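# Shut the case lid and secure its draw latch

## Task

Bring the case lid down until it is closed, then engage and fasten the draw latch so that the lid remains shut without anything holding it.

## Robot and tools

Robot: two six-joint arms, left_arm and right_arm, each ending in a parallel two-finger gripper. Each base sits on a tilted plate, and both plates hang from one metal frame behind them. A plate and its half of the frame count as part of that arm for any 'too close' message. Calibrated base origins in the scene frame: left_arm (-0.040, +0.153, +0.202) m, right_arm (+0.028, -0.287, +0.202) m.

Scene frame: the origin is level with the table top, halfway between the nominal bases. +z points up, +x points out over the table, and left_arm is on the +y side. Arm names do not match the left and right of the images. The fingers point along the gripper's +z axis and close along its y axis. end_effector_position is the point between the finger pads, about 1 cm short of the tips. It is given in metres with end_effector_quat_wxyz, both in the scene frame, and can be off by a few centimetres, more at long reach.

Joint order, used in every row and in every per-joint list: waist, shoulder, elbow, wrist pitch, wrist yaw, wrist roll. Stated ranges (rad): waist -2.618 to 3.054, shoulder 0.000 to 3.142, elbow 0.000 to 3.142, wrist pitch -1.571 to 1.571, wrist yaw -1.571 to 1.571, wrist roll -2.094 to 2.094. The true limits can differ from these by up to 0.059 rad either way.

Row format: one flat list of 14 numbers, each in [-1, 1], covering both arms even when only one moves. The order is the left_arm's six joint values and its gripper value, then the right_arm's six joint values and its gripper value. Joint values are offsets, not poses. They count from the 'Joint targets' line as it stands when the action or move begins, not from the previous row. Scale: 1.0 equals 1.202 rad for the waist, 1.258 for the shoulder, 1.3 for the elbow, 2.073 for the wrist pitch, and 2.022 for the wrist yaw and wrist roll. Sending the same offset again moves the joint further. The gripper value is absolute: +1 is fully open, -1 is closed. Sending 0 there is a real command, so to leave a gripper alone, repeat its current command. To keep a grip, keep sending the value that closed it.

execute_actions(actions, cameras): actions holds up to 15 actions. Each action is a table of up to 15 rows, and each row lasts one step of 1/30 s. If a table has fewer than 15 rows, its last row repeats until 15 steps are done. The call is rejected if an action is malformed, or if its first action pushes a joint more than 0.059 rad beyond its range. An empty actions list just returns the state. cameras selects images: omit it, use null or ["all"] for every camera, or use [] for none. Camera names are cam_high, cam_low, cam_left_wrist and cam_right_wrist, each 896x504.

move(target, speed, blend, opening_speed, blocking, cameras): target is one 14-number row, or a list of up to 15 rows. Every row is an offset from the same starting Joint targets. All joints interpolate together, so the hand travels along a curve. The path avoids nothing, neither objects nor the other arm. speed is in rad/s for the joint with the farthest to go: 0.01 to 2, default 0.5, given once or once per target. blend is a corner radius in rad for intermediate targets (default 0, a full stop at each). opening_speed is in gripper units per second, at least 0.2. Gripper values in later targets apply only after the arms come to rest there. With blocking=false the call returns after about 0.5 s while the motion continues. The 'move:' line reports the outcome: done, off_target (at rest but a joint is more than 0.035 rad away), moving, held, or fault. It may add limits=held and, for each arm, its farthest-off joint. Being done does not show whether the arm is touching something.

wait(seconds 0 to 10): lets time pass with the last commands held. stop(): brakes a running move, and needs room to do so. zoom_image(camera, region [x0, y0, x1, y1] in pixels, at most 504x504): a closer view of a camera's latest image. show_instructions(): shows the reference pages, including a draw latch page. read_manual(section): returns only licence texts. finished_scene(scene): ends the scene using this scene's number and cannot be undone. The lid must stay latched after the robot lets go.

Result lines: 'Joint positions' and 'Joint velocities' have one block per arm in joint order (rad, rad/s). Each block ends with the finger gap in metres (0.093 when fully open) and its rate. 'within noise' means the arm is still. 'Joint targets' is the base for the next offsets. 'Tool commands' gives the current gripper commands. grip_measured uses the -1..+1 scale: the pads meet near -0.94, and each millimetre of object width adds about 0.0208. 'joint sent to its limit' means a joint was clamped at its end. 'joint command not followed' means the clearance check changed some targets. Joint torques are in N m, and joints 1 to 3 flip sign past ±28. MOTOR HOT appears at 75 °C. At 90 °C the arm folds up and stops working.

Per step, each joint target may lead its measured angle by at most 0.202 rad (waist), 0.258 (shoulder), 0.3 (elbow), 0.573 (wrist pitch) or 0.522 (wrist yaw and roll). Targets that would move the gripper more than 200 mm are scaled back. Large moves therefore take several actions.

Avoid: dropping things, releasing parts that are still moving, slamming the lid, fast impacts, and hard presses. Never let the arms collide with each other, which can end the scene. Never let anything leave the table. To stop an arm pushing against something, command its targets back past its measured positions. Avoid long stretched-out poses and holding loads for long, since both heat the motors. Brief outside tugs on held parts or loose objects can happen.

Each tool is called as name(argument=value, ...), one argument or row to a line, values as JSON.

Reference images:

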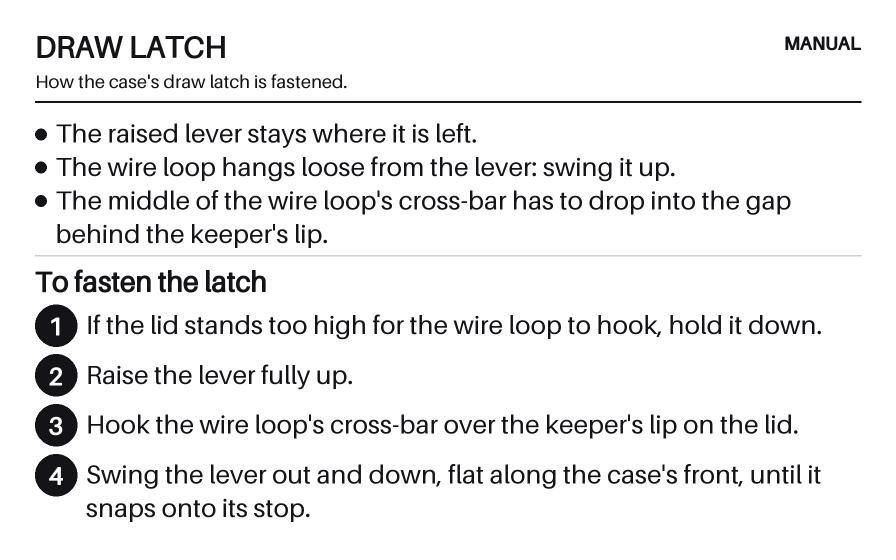

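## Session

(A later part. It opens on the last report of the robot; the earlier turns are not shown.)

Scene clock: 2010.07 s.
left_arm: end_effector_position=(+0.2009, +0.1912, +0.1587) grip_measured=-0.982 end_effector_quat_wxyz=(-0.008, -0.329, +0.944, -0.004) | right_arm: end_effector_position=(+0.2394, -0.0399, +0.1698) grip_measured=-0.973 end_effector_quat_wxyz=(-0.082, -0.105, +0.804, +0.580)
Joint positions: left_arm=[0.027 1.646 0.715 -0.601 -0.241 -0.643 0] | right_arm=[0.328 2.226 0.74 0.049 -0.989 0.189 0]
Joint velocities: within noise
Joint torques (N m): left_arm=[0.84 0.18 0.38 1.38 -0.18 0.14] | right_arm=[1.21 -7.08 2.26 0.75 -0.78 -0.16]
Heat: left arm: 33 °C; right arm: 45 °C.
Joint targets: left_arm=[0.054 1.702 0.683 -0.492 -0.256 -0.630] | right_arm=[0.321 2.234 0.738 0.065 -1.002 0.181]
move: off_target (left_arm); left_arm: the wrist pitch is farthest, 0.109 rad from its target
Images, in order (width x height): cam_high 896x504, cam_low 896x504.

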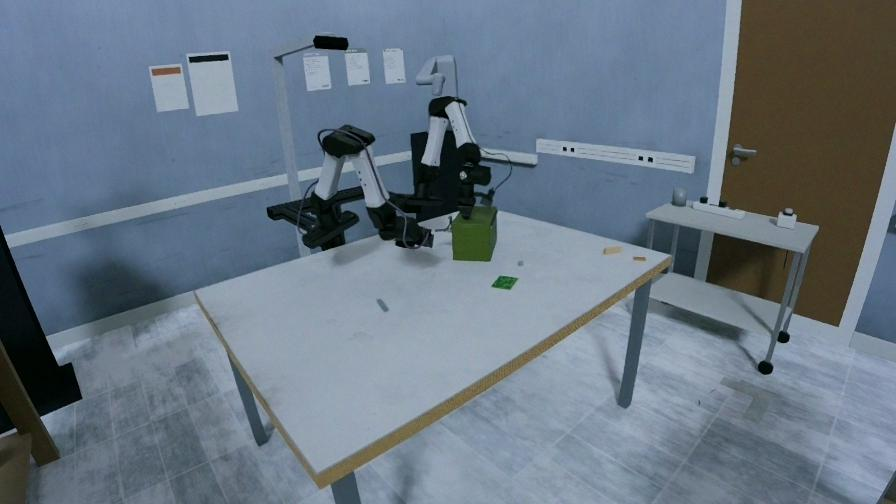

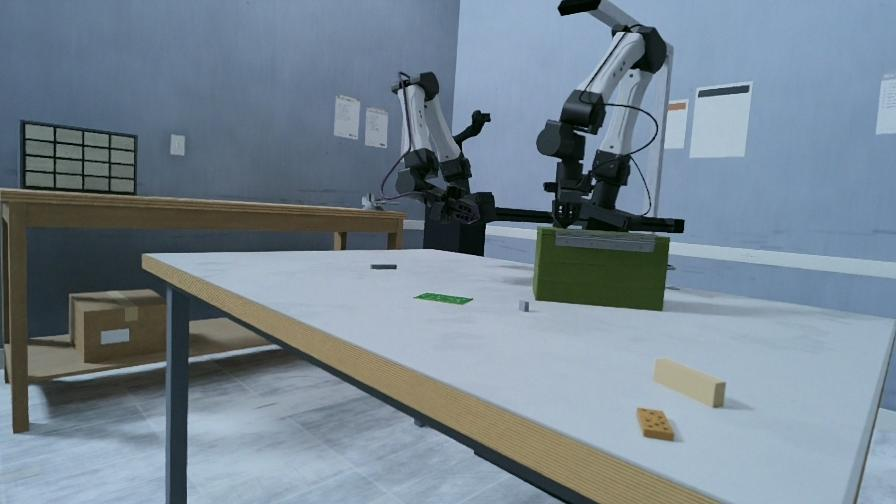

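move(
  target=[
    [0,0,0,0,0,0,-1,0.3719,0.124,-0.113,0.3955,0.094,-0.24,-1],
    [0,0,0,0,0,0,-1,0.5008,0.2615,0.0015,0.4631,0.1385,-0.7745,-1],
    [0,0,0,0,0,0,-1,0.5965,0.3506,0.08,0.507,0.185,-0.7206,-1],
  ],
  speed=[0.6,0.5,0.2],
  blend=0.02,
  cameras=["cam_right_wrist","cam_high","cam_left_wrist"],
)

zoom_image(
  camera="cam_high",
  region=[410, 180, 510, 270],
)

Scene clock: 2049.17 s.
left_arm: end_effector_position=(+0.2009, +0.1912, +0.1587) grip_measured=-0.982 end_effector_quat_wxyz=(-0.008, -0.329, +0.944, -0.004) | right_arm: end_effector_position=(+0.1264, +0.1418, +0.1441) grip_measured=-0.973 end_effector_quat_wxyz=(-0.510, +0.785, -0.192, -0.294)
Joint positions: left_arm=[0.027 1.646 0.715 -0.601 -0.241 -0.642 0] | right_arm=[1.033 2.662 0.827 1.097 -0.643 -1.285 0]
Joint velocities: within noise
Joint torques (N m): left_arm=[0.88 0.2 0.38 1.38 -0.17 0.16] | right_arm=[1.88 -8.5 3.56 1.96 -0.24 0.13]
Heat: left arm: 31 °C; right arm: 43 °C.
Joint targets: left_arm=[0.054 1.702 0.683 -0.492 -0.256 -0.630] | right_arm=[1.038 2.675 0.841 1.116 -0.628 -1.276]
move: off_target (left_arm); left_arm: the wrist pitch is farthest, 0.109 rad from its target
camera_calibration:
cam_left_wrist: T_world_to_cam=[[0.634885, -0.772513, 0.0119983, 0.0181153], [-0.690752, -0.560597, 0.456719, 0.213469], [-0.346095, -0.298252, -0.88953, 0.352464], [0, 0, 0, 1]] pos_world=[0.257939, 0.238787, 0.215815]
cam_right_wrist: T_world_to_cam=[[0.606033, 0.420042, 0.675491, -0.231235], [0.793921, -0.371852, -0.481056, 0.0629474], [0.0491186, 0.827823, -0.558835, 0.03746], [0, 0, 0, 1]] pos_world=[0.0883208, 0.0895252, 0.207412]
Images, in order (width x height): cam_high 896x504, cam_left_wrist 896x504, cam_right_wrist 896x504.

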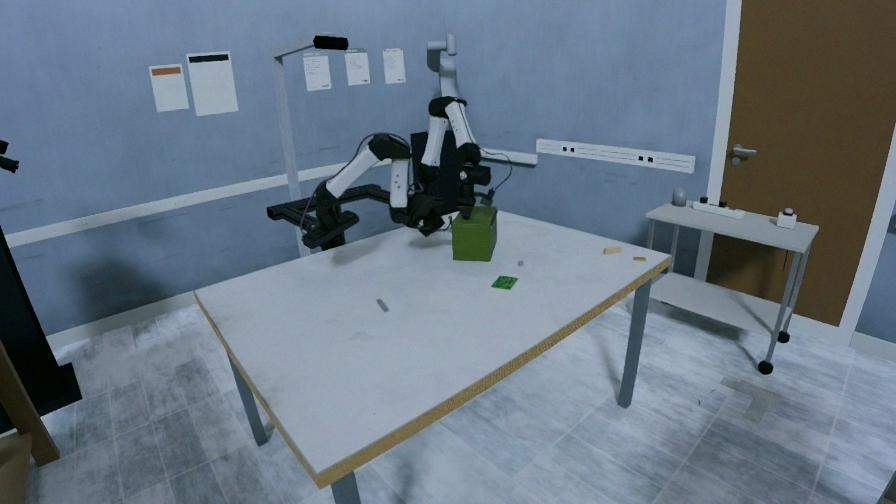

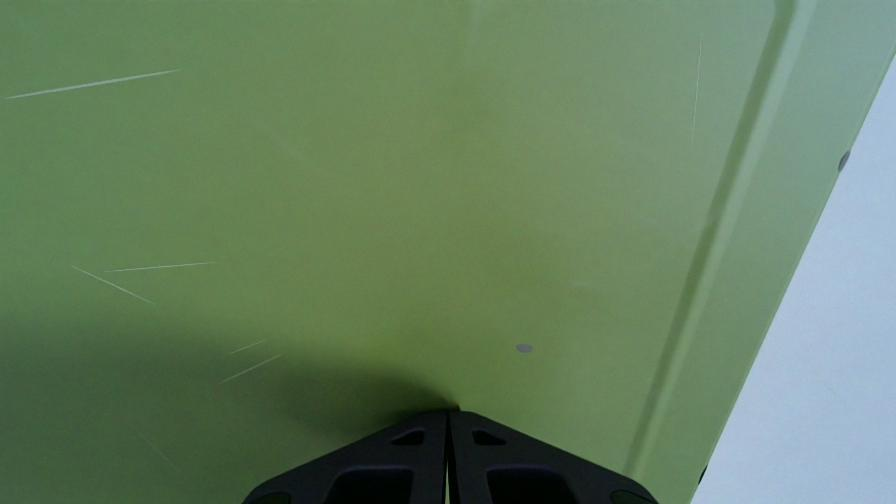

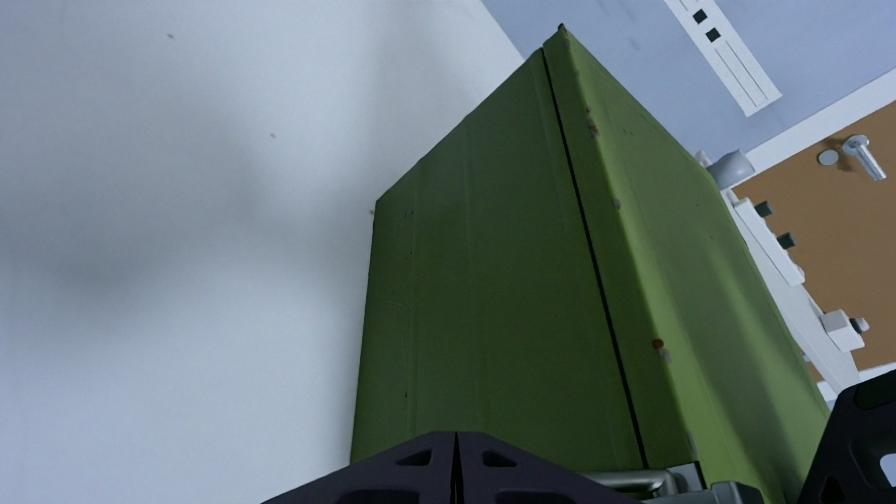

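Scaled by 5.040 from the camera's 896x504 image, which has a finer 1280x720 frame.

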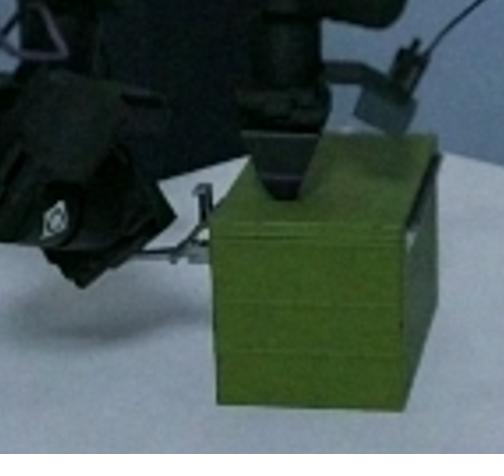

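move(
  target=[
    [0,0,0,0,0,0,-1,-0.0125,0.0771,0.0354,0.0217,-0.006,-0.004,-1],
    [0,0,0,0,0,0,-1,-0.0125,0.0771,0.0354,-0.075,-0.006,-0.004,-1],
  ],
  speed=[0.15,0.15],
  cameras=["cam_right_wrist","cam_high"],
)

zoom_image(
  camera="cam_high",
  region=[410, 180, 510, 270],
)

Scene clock: 2058.17 s.
left_arm: end_effector_position=(+0.2008, +0.1911, +0.1581) grip_measured=-0.982 end_effector_quat_wxyz=(-0.009, -0.329, +0.944, -0.003) | right_arm: end_effector_position=(+0.1275, +0.1462, +0.1237) grip_measured=-0.973 end_effector_quat_wxyz=(-0.502, +0.785, -0.196, -0.306)
Joint positions: left_arm=[0.027 1.649 0.715 -0.6 -0.241 -0.642 0] | right_arm=[1.019 2.743 0.887 1.096 -0.668 -1.283 0]
Joint velocities: within noise
Joint torques (N m): left_arm=[0.8 -0.12 0.32 1.37 -0.17 0.15] | right_arm=[1.58 -7.46 2.33 0.49 -0.13 0.04]
Heat: left arm: 31 °C; right arm: 44 °C.
Joint targets: left_arm=[0.054 1.702 0.683 -0.493 -0.256 -0.630] | right_arm=[1.023 2.772 0.888 0.960 -0.640 -1.284]
move: off_target (left_arm, right_arm); left_arm: the wrist pitch is farthest, 0.108 rad from its target; right_arm: the wrist pitch is farthest, 0.136 rad from its target
camera_calibration:
cam_right_wrist: T_world_to_cam=[[0.617704, 0.433529, 0.656121, -0.221023], [0.785975, -0.368095, -0.496738, 0.056362], [0.0261646, 0.822532, -0.568117, 0.0271712], [0, 0, 0, 1]] pos_world=[0.0915165, 0.0942171, 0.188451]
Images, in order (width x height): cam_high 896x504, cam_right_wrist 896x504.

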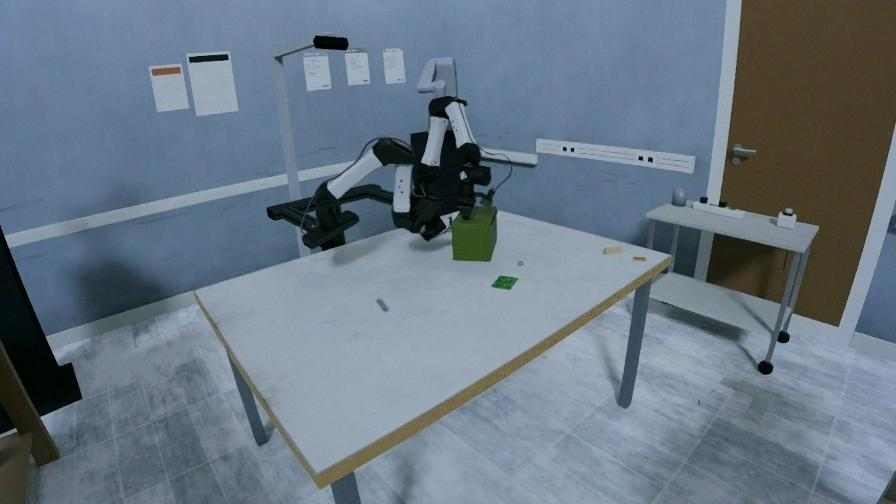

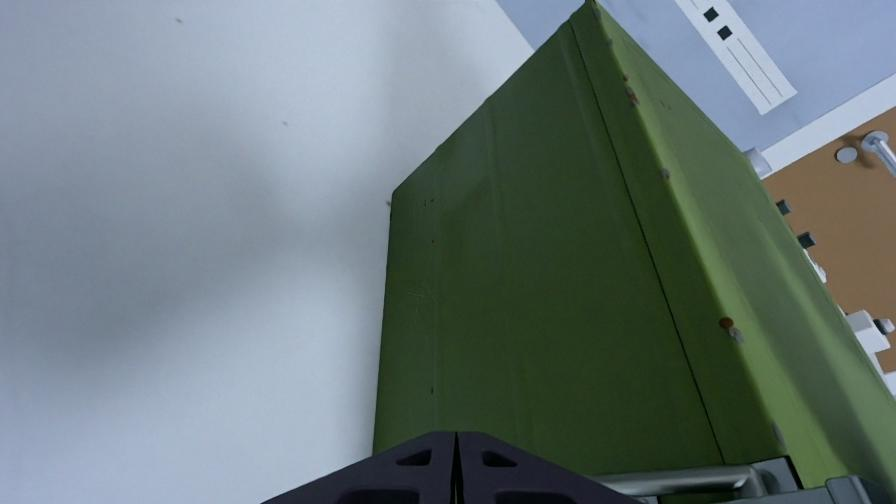

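Scaled by 5.040 from the camera's 896x504 image, which has a finer 1280x720 frame.

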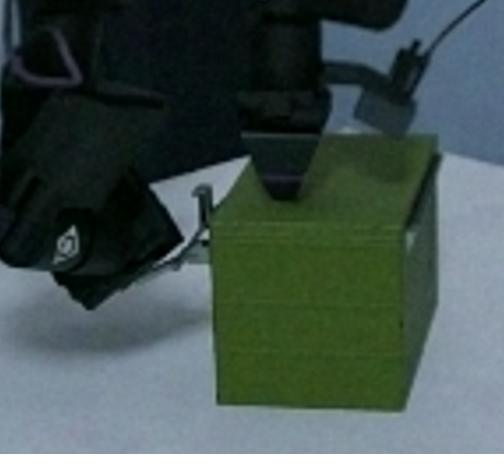

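move(
  target=[
    [0,0,0,0,0,0,-1,-0.005,0.0326,0.0138,0.0096,-0.002,-0.008,-1],
    [0,0,0,0,0,0,-1,-0.0225,0.1025,0.0654,0.0135,-0.0099,-0.013,-1],
  ],
  speed=[0.12,0.12],
  blend=0.02,
  cameras=["cam_right_wrist","cam_high"],
)

zoom_image(
  camera="cam_high",
  region=[410, 180, 510, 270],
)

Scene clock: 2065.87 s.
left_arm: end_effector_position=(+0.2008, +0.1911, +0.1581) grip_measured=-0.982 end_effector_quat_wxyz=(-0.009, -0.329, +0.944, -0.003) | right_arm: end_effector_position=(+0.1173, +0.1489, +0.1068) grip_measured=-0.973 end_effector_quat_wxyz=(-0.505, +0.778, -0.162, -0.335)
Joint positions: left_arm=[0.027 1.649 0.715 -0.6 -0.241 -0.642 0] | right_arm=[1.006 2.844 0.955 1.127 -0.765 -1.315 0]
Joint velocities: within noise
Joint torques (N m): left_arm=[0.79 -0.1 0.35 1.37 -0.17 0.15] | right_arm=[0.46 -4.93 3.47 0.38 0.63 0.03]
Heat: left arm: 30 °C; right arm: 44 °C.
Joint targets: left_arm=[0.054 1.702 0.683 -0.493 -0.256 -0.630] | right_arm=[0.996 2.901 0.972 0.988 -0.660 -1.310]
move: off_target (left_arm, right_arm); left_arm: the wrist pitch is farthest, 0.107 rad from its target; right_arm: the wrist pitch is farthest, 0.139 rad from its target
camera_calibration:
cam_right_wrist: T_world_to_cam=[[0.593229, 0.451451, 0.666536, -0.205706], [0.803647, -0.283532, -0.523222, 0.0451014], [-0.0472245, 0.846051, -0.531007, 0.0167446], [0, 0, 0, 1]] pos_world=[0.086576, 0.0914871, 0.1696]
Images, in order (width x height): cam_high 896x504, cam_right_wrist 896x504.

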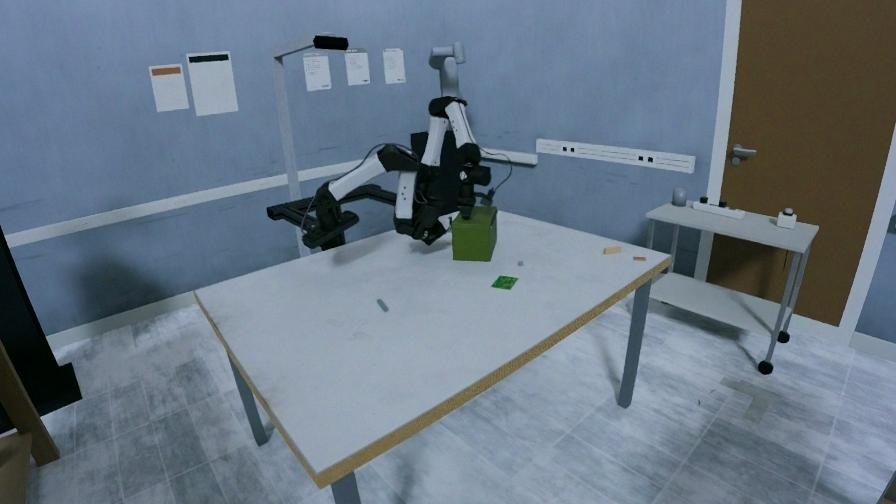

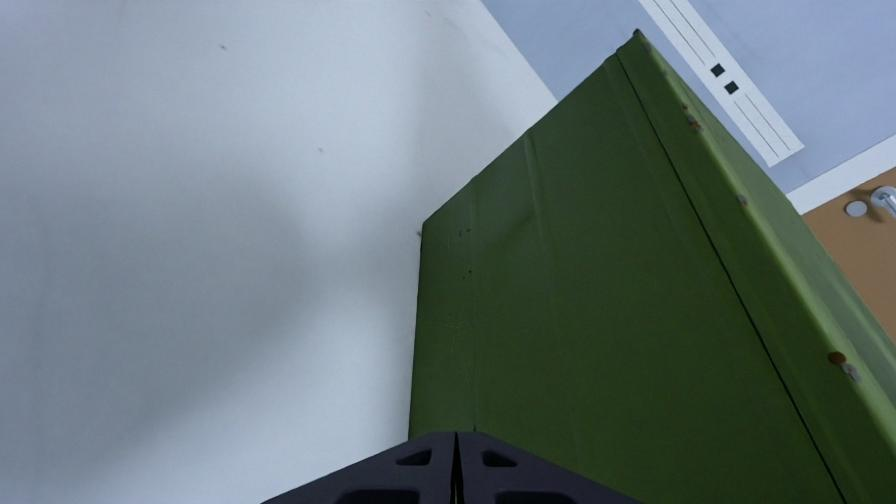

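Scaled by 5.040 from the camera's 896x504 image, which has a finer 1280x720 frame.

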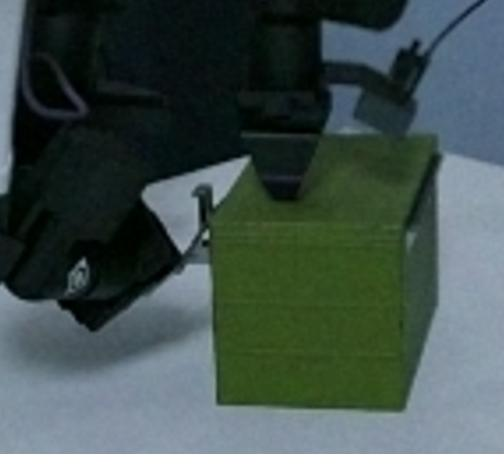

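move(
  target=[0,0,0,0,0,0,-1,-0.0216,0.035,0.056,-0.0183,0.0495,-0.005,-1],
  speed=0.1,
  cameras=["cam_right_wrist","cam_high"],
)

zoom_image(
  camera="cam_high",
  region=[410, 180, 510, 270],
)

Scene clock: 2077.97 s.
left_arm: end_effector_position=(+0.2010, +0.1913, +0.1580) grip_measured=-0.982 end_effector_quat_wxyz=(-0.008, -0.329, +0.944, -0.003) | right_arm: end_effector_position=(+0.1399, +0.1377, +0.0376) grip_measured=-0.973 end_effector_quat_wxyz=(-0.434, +0.819, -0.253, -0.276)
Joint positions: left_arm=[0.028 1.649 0.715 -0.598 -0.241 -0.642 0] | right_arm=[0.976 2.938 1.03 0.964 -0.575 -1.328 0]
Joint velocities: within noise
Joint torques (N m): left_arm=[0.75 -0.1 0.39 1.36 -0.16 0.14] | right_arm=[1.06 -9.81 3.02 1.45 -0.25 0.09]
Heat: left arm: 30 °C; right arm: 43 °C.
Joint targets: left_arm=[0.054 1.702 0.683 -0.492 -0.256 -0.630] | right_arm=[0.970 2.945 1.045 0.950 -0.560 -1.320]
move: off_target (left_arm); left_arm: the wrist pitch is farthest, 0.105 rad from its target
camera_calibration:
cam_right_wrist: T_world_to_cam=[[0.658714, 0.506291, 0.556566, -0.180498], [0.749608, -0.505208, -0.427613, 0.0220938], [0.064685, 0.698881, -0.712307, 0.00203423], [0, 0, 0, 1]] pos_world=[0.102203, 0.101125, 0.111355]
Images, in order (width x height): cam_high 896x504, cam_right_wrist 896x504.

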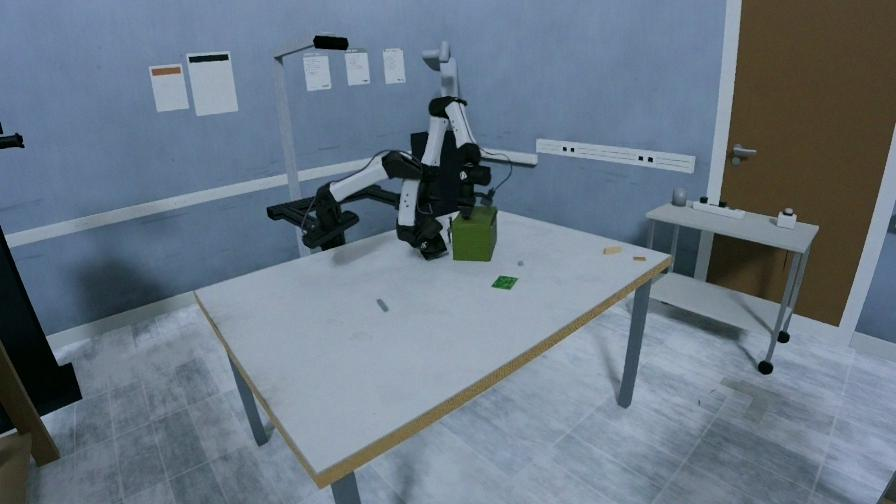

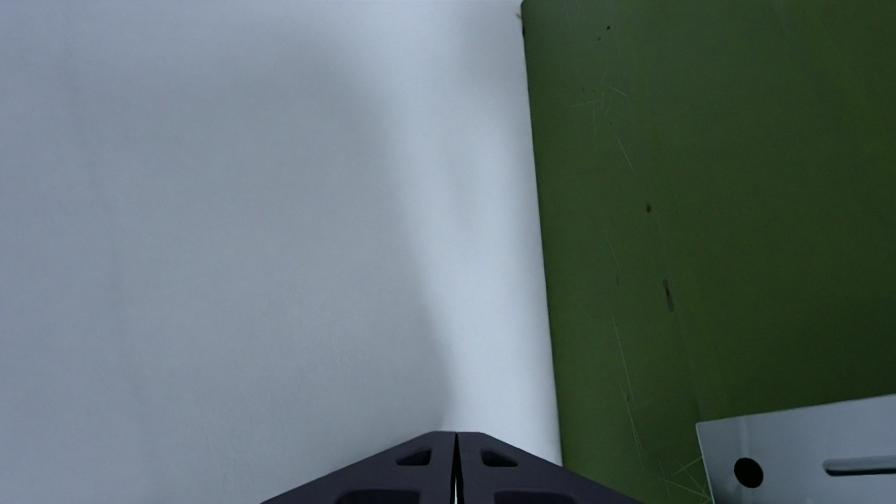

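Scaled by 5.040 from the camera's 896x504 image, which has a finer 1280x720 frame.

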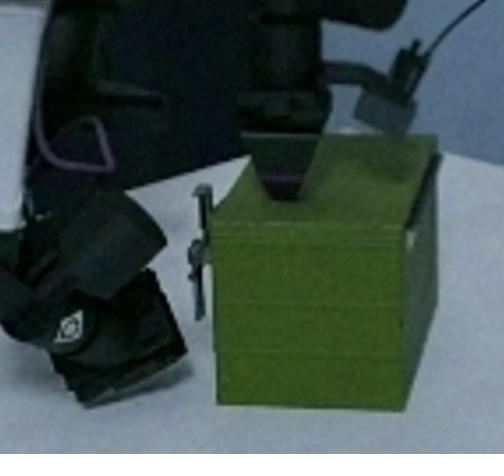

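zoom_image(
  camera="cam_high",
  region=[435, 205, 475, 245],
)

zoom_image(
  camera="cam_right_wrist",
  region=[550, 300, 896, 504],
)

Scaled by 12.600 from the camera's 896x504 image, which has a finer 1280x720 frame.

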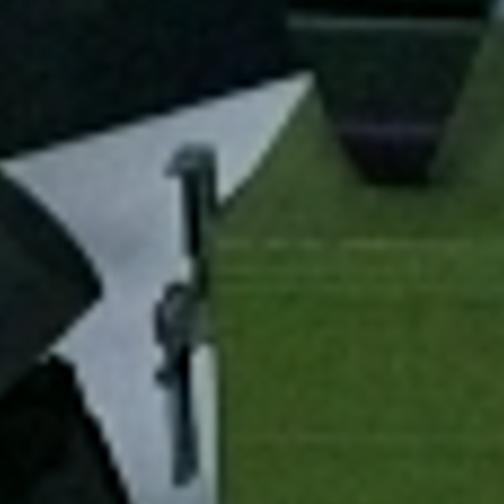

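Scaled by 1.457 from the camera's 896x504 image, which has a finer 1280x720 frame.

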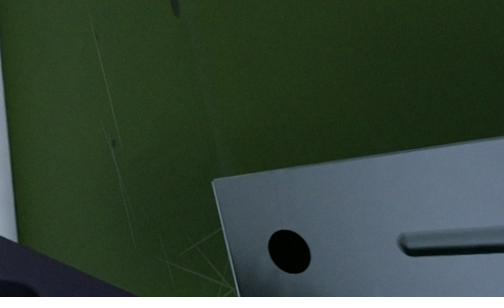

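move(
  target=[
    [0,0,0,0,0,0,-1,0,-0.02,0,0.04,-0.06,0,-1],
    [0,0,0,0,0,0,-1,0.0566,-0.2146,-0.1569,0.0801,-0.0336,0.0218,-1],
    [0,0,0,0,0,0,-1,-0.0391,-0.3037,-0.2346,0.0362,-0.0801,-0.0321,-1],
    [0,0,0,0,0,0,-1,-0.1681,-0.4412,-0.3492,-0.0314,-0.1246,0.974,-1],
  ],
  speed=[0.2,0.4,0.5,0.8],
  blend=0.02,
  cameras=["cam_right_wrist","cam_high","cam_left_wrist"],
)

zoom_image(
  camera="cam_right_wrist",
  region=[250, 50, 600, 300],
)

Scene clock: 2100.37 s.
left_arm: end_effector_position=(+0.2010, +0.1913, +0.1580) grip_measured=-0.982 end_effector_quat_wxyz=(-0.008, -0.329, +0.944, -0.003) | right_arm: end_effector_position=(+0.1633, +0.0562, +0.1613) grip_measured=-0.974 end_effector_quat_wxyz=(-0.024, -0.188, +0.793, +0.579)
Joint positions: left_arm=[0.028 1.649 0.715 -0.598 -0.241 -0.642 0] | right_arm=[0.776 2.421 0.598 0.9 -0.798 0.64 0]
Joint velocities: within noise
Joint torques (N m): left_arm=[0.72 -0.12 0.4 1.36 -0.18 0.14] | right_arm=[0.83 -11.1 1.51 1.45 -0.59 0]
Heat: left arm: 30 °C; right arm: 44 °C.
Joint targets: left_arm=[0.054 1.702 0.683 -0.492 -0.256 -0.630] | right_arm=[0.768 2.390 0.591 0.885 -0.811 0.649]
move: off_target (left_arm); left_arm: the wrist pitch is farthest, 0.106 rad from its target
camera_calibration:
cam_left_wrist: T_world_to_cam=[[0.635674, -0.771871, 0.0115511, 0.0179092], [-0.689885, -0.561313, 0.45715, 0.213845], [-0.346377, -0.298567, -0.889315, 0.351992], [0, 0, 0, 1]] pos_world=[0.258066, 0.238951, 0.215065]
cam_right_wrist: T_world_to_cam=[[0.257299, -0.246839, -0.934274, 0.12485], [-0.747145, -0.663969, -0.0303408, 0.205528], [-0.612839, 0.705844, -0.355263, 0.198198], [0, 0, 0, 1]] pos_world=[0.242899, 0.0273853, 0.193292]
Images, in order (width x height): cam_high 896x504, cam_left_wrist 896x504, cam_right_wrist 896x504.

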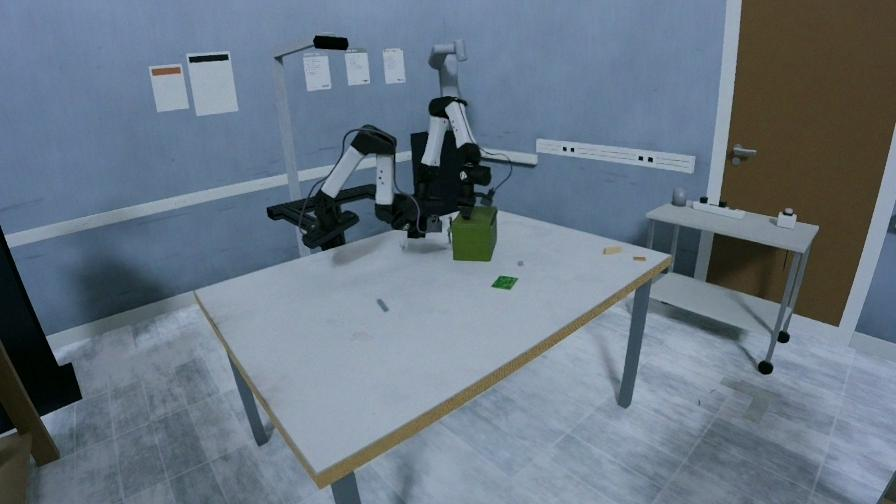

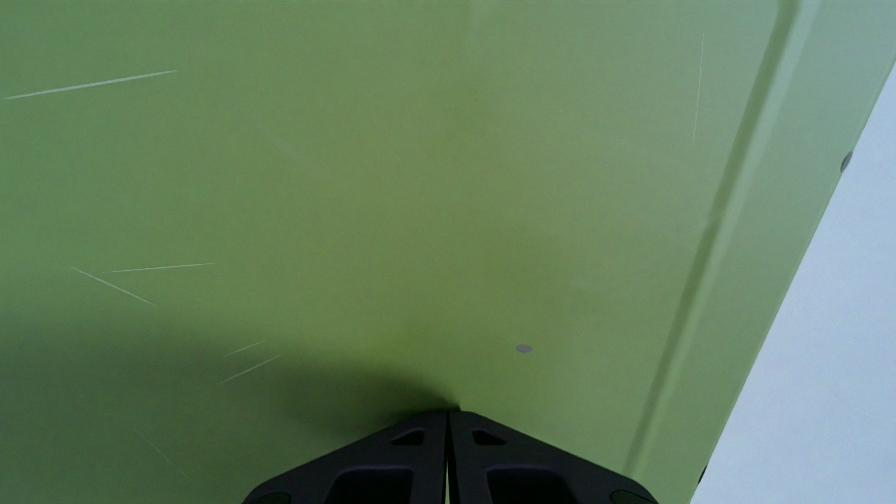

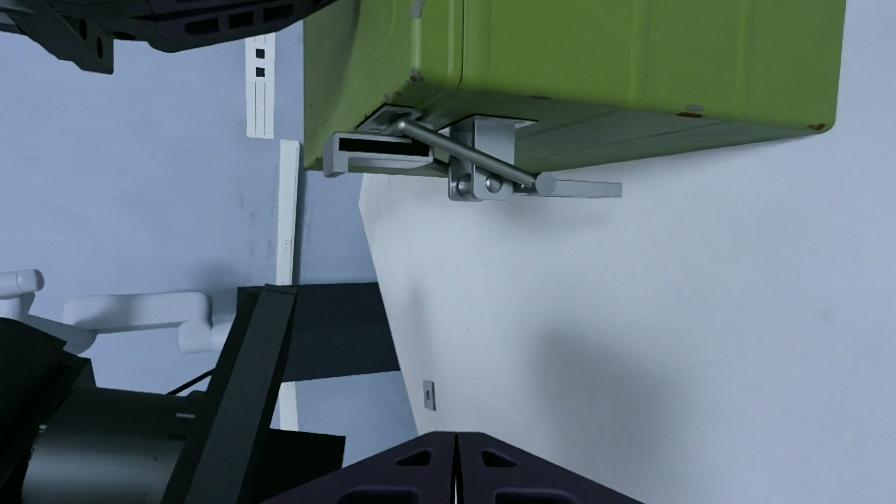

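Scaled by 1.440 from the camera's 896x504 image, which has a finer 1280x720 frame.

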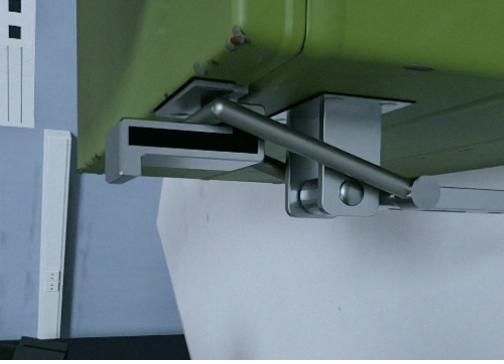

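move(
  target=[
    [-0.04,-0.1,0.06,-0.107,0,0,-1,0,0,0,0,0,0,-1],
    [-0.0657,-0.229,0.1985,-0.275,0,0,-1,0,0,0,0,0,0,-1],
  ],
  speed=[0.1,0.5],
  blend=0.02,
  cameras=["cam_right_wrist","cam_high","cam_left_wrist"],
)

zoom_image(
  camera="cam_right_wrist",
  region=[300, 70, 650, 270],
)

Scene clock: 2124.13 s.
left_arm: end_effector_position=(+0.1917, +0.2045, +0.2488) grip_measured=-0.982 end_effector_quat_wxyz=(-0.018, -0.306, +0.952, -0.001) | right_arm: end_effector_position=(+0.1632, +0.0562, +0.1613) grip_measured=-0.974 end_effector_quat_wxyz=(-0.024, -0.188, +0.793, +0.580)
Joint positions: left_arm=[-0.013 1.434 0.917 -1.047 -0.24 -0.641 0] | right_arm=[0.776 2.421 0.598 0.9 -0.799 0.641 0]
Joint velocities: within noise
Joint torques (N m): left_arm=[-2.82 -5.87 5.86 0.13 -0.17 0.14] | right_arm=[0.77 -10.77 1.51 1.44 -0.63 0.04]
Heat: left arm: 30 °C; right arm: 45 °C.
Joint targets: left_arm=[-0.025 1.413 0.941 -1.063 -0.256 -0.630] | right_arm=[0.768 2.390 0.591 0.885 -0.812 0.650]
move: done
camera_calibration:
cam_left_wrist: T_world_to_cam=[[0.59785, -0.801606, 0.0020094, 0.0487184], [-0.707197, -0.526255, 0.472153, 0.165746], [-0.377423, -0.283697, -0.881515, 0.434378], [0, 0, 0, 1]] pos_world=[0.252033, 0.24951, 0.304555]
cam_right_wrist: T_world_to_cam=[[0.255854, -0.246893, -0.934656, 0.125209], [-0.747034, -0.664151, -0.0290562, 0.205189], [-0.613579, 0.705654, -0.354363, 0.198128], [0, 0, 0, 1]] pos_world=[0.242815, 0.0273794, 0.193198]
Images, in order (width x height): cam_high 896x504, cam_left_wrist 896x504, cam_right_wrist 896x504.

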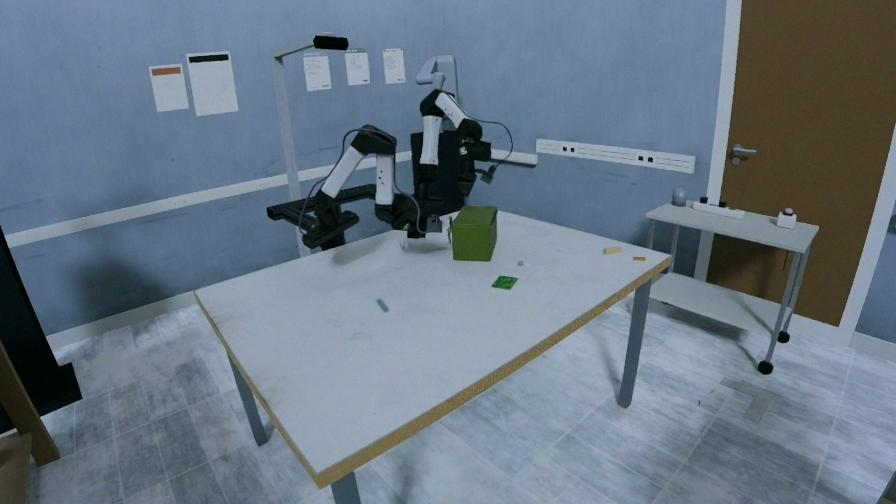

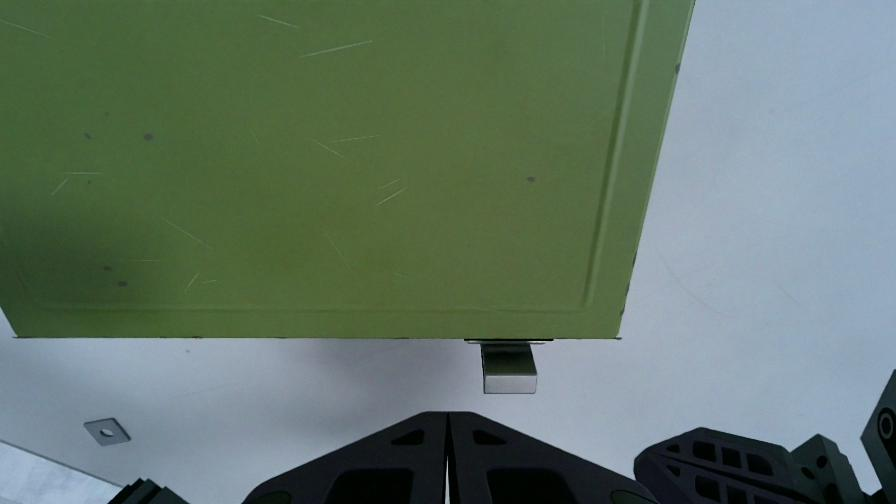

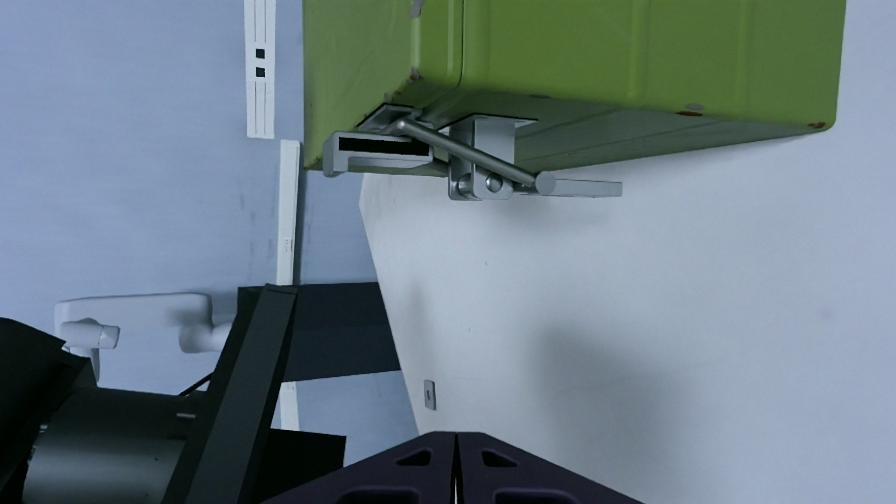

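Scaled by 1.440 from the camera's 896x504 image, which has a finer 1280x720 frame.

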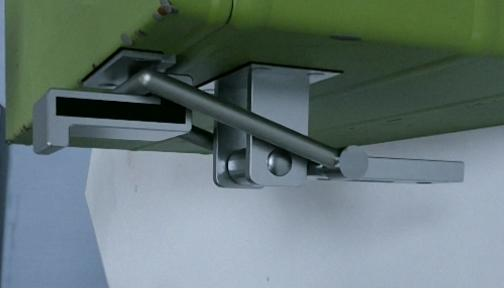

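finished_scene(
  scene=1,
)

The scene is finished: the task was done.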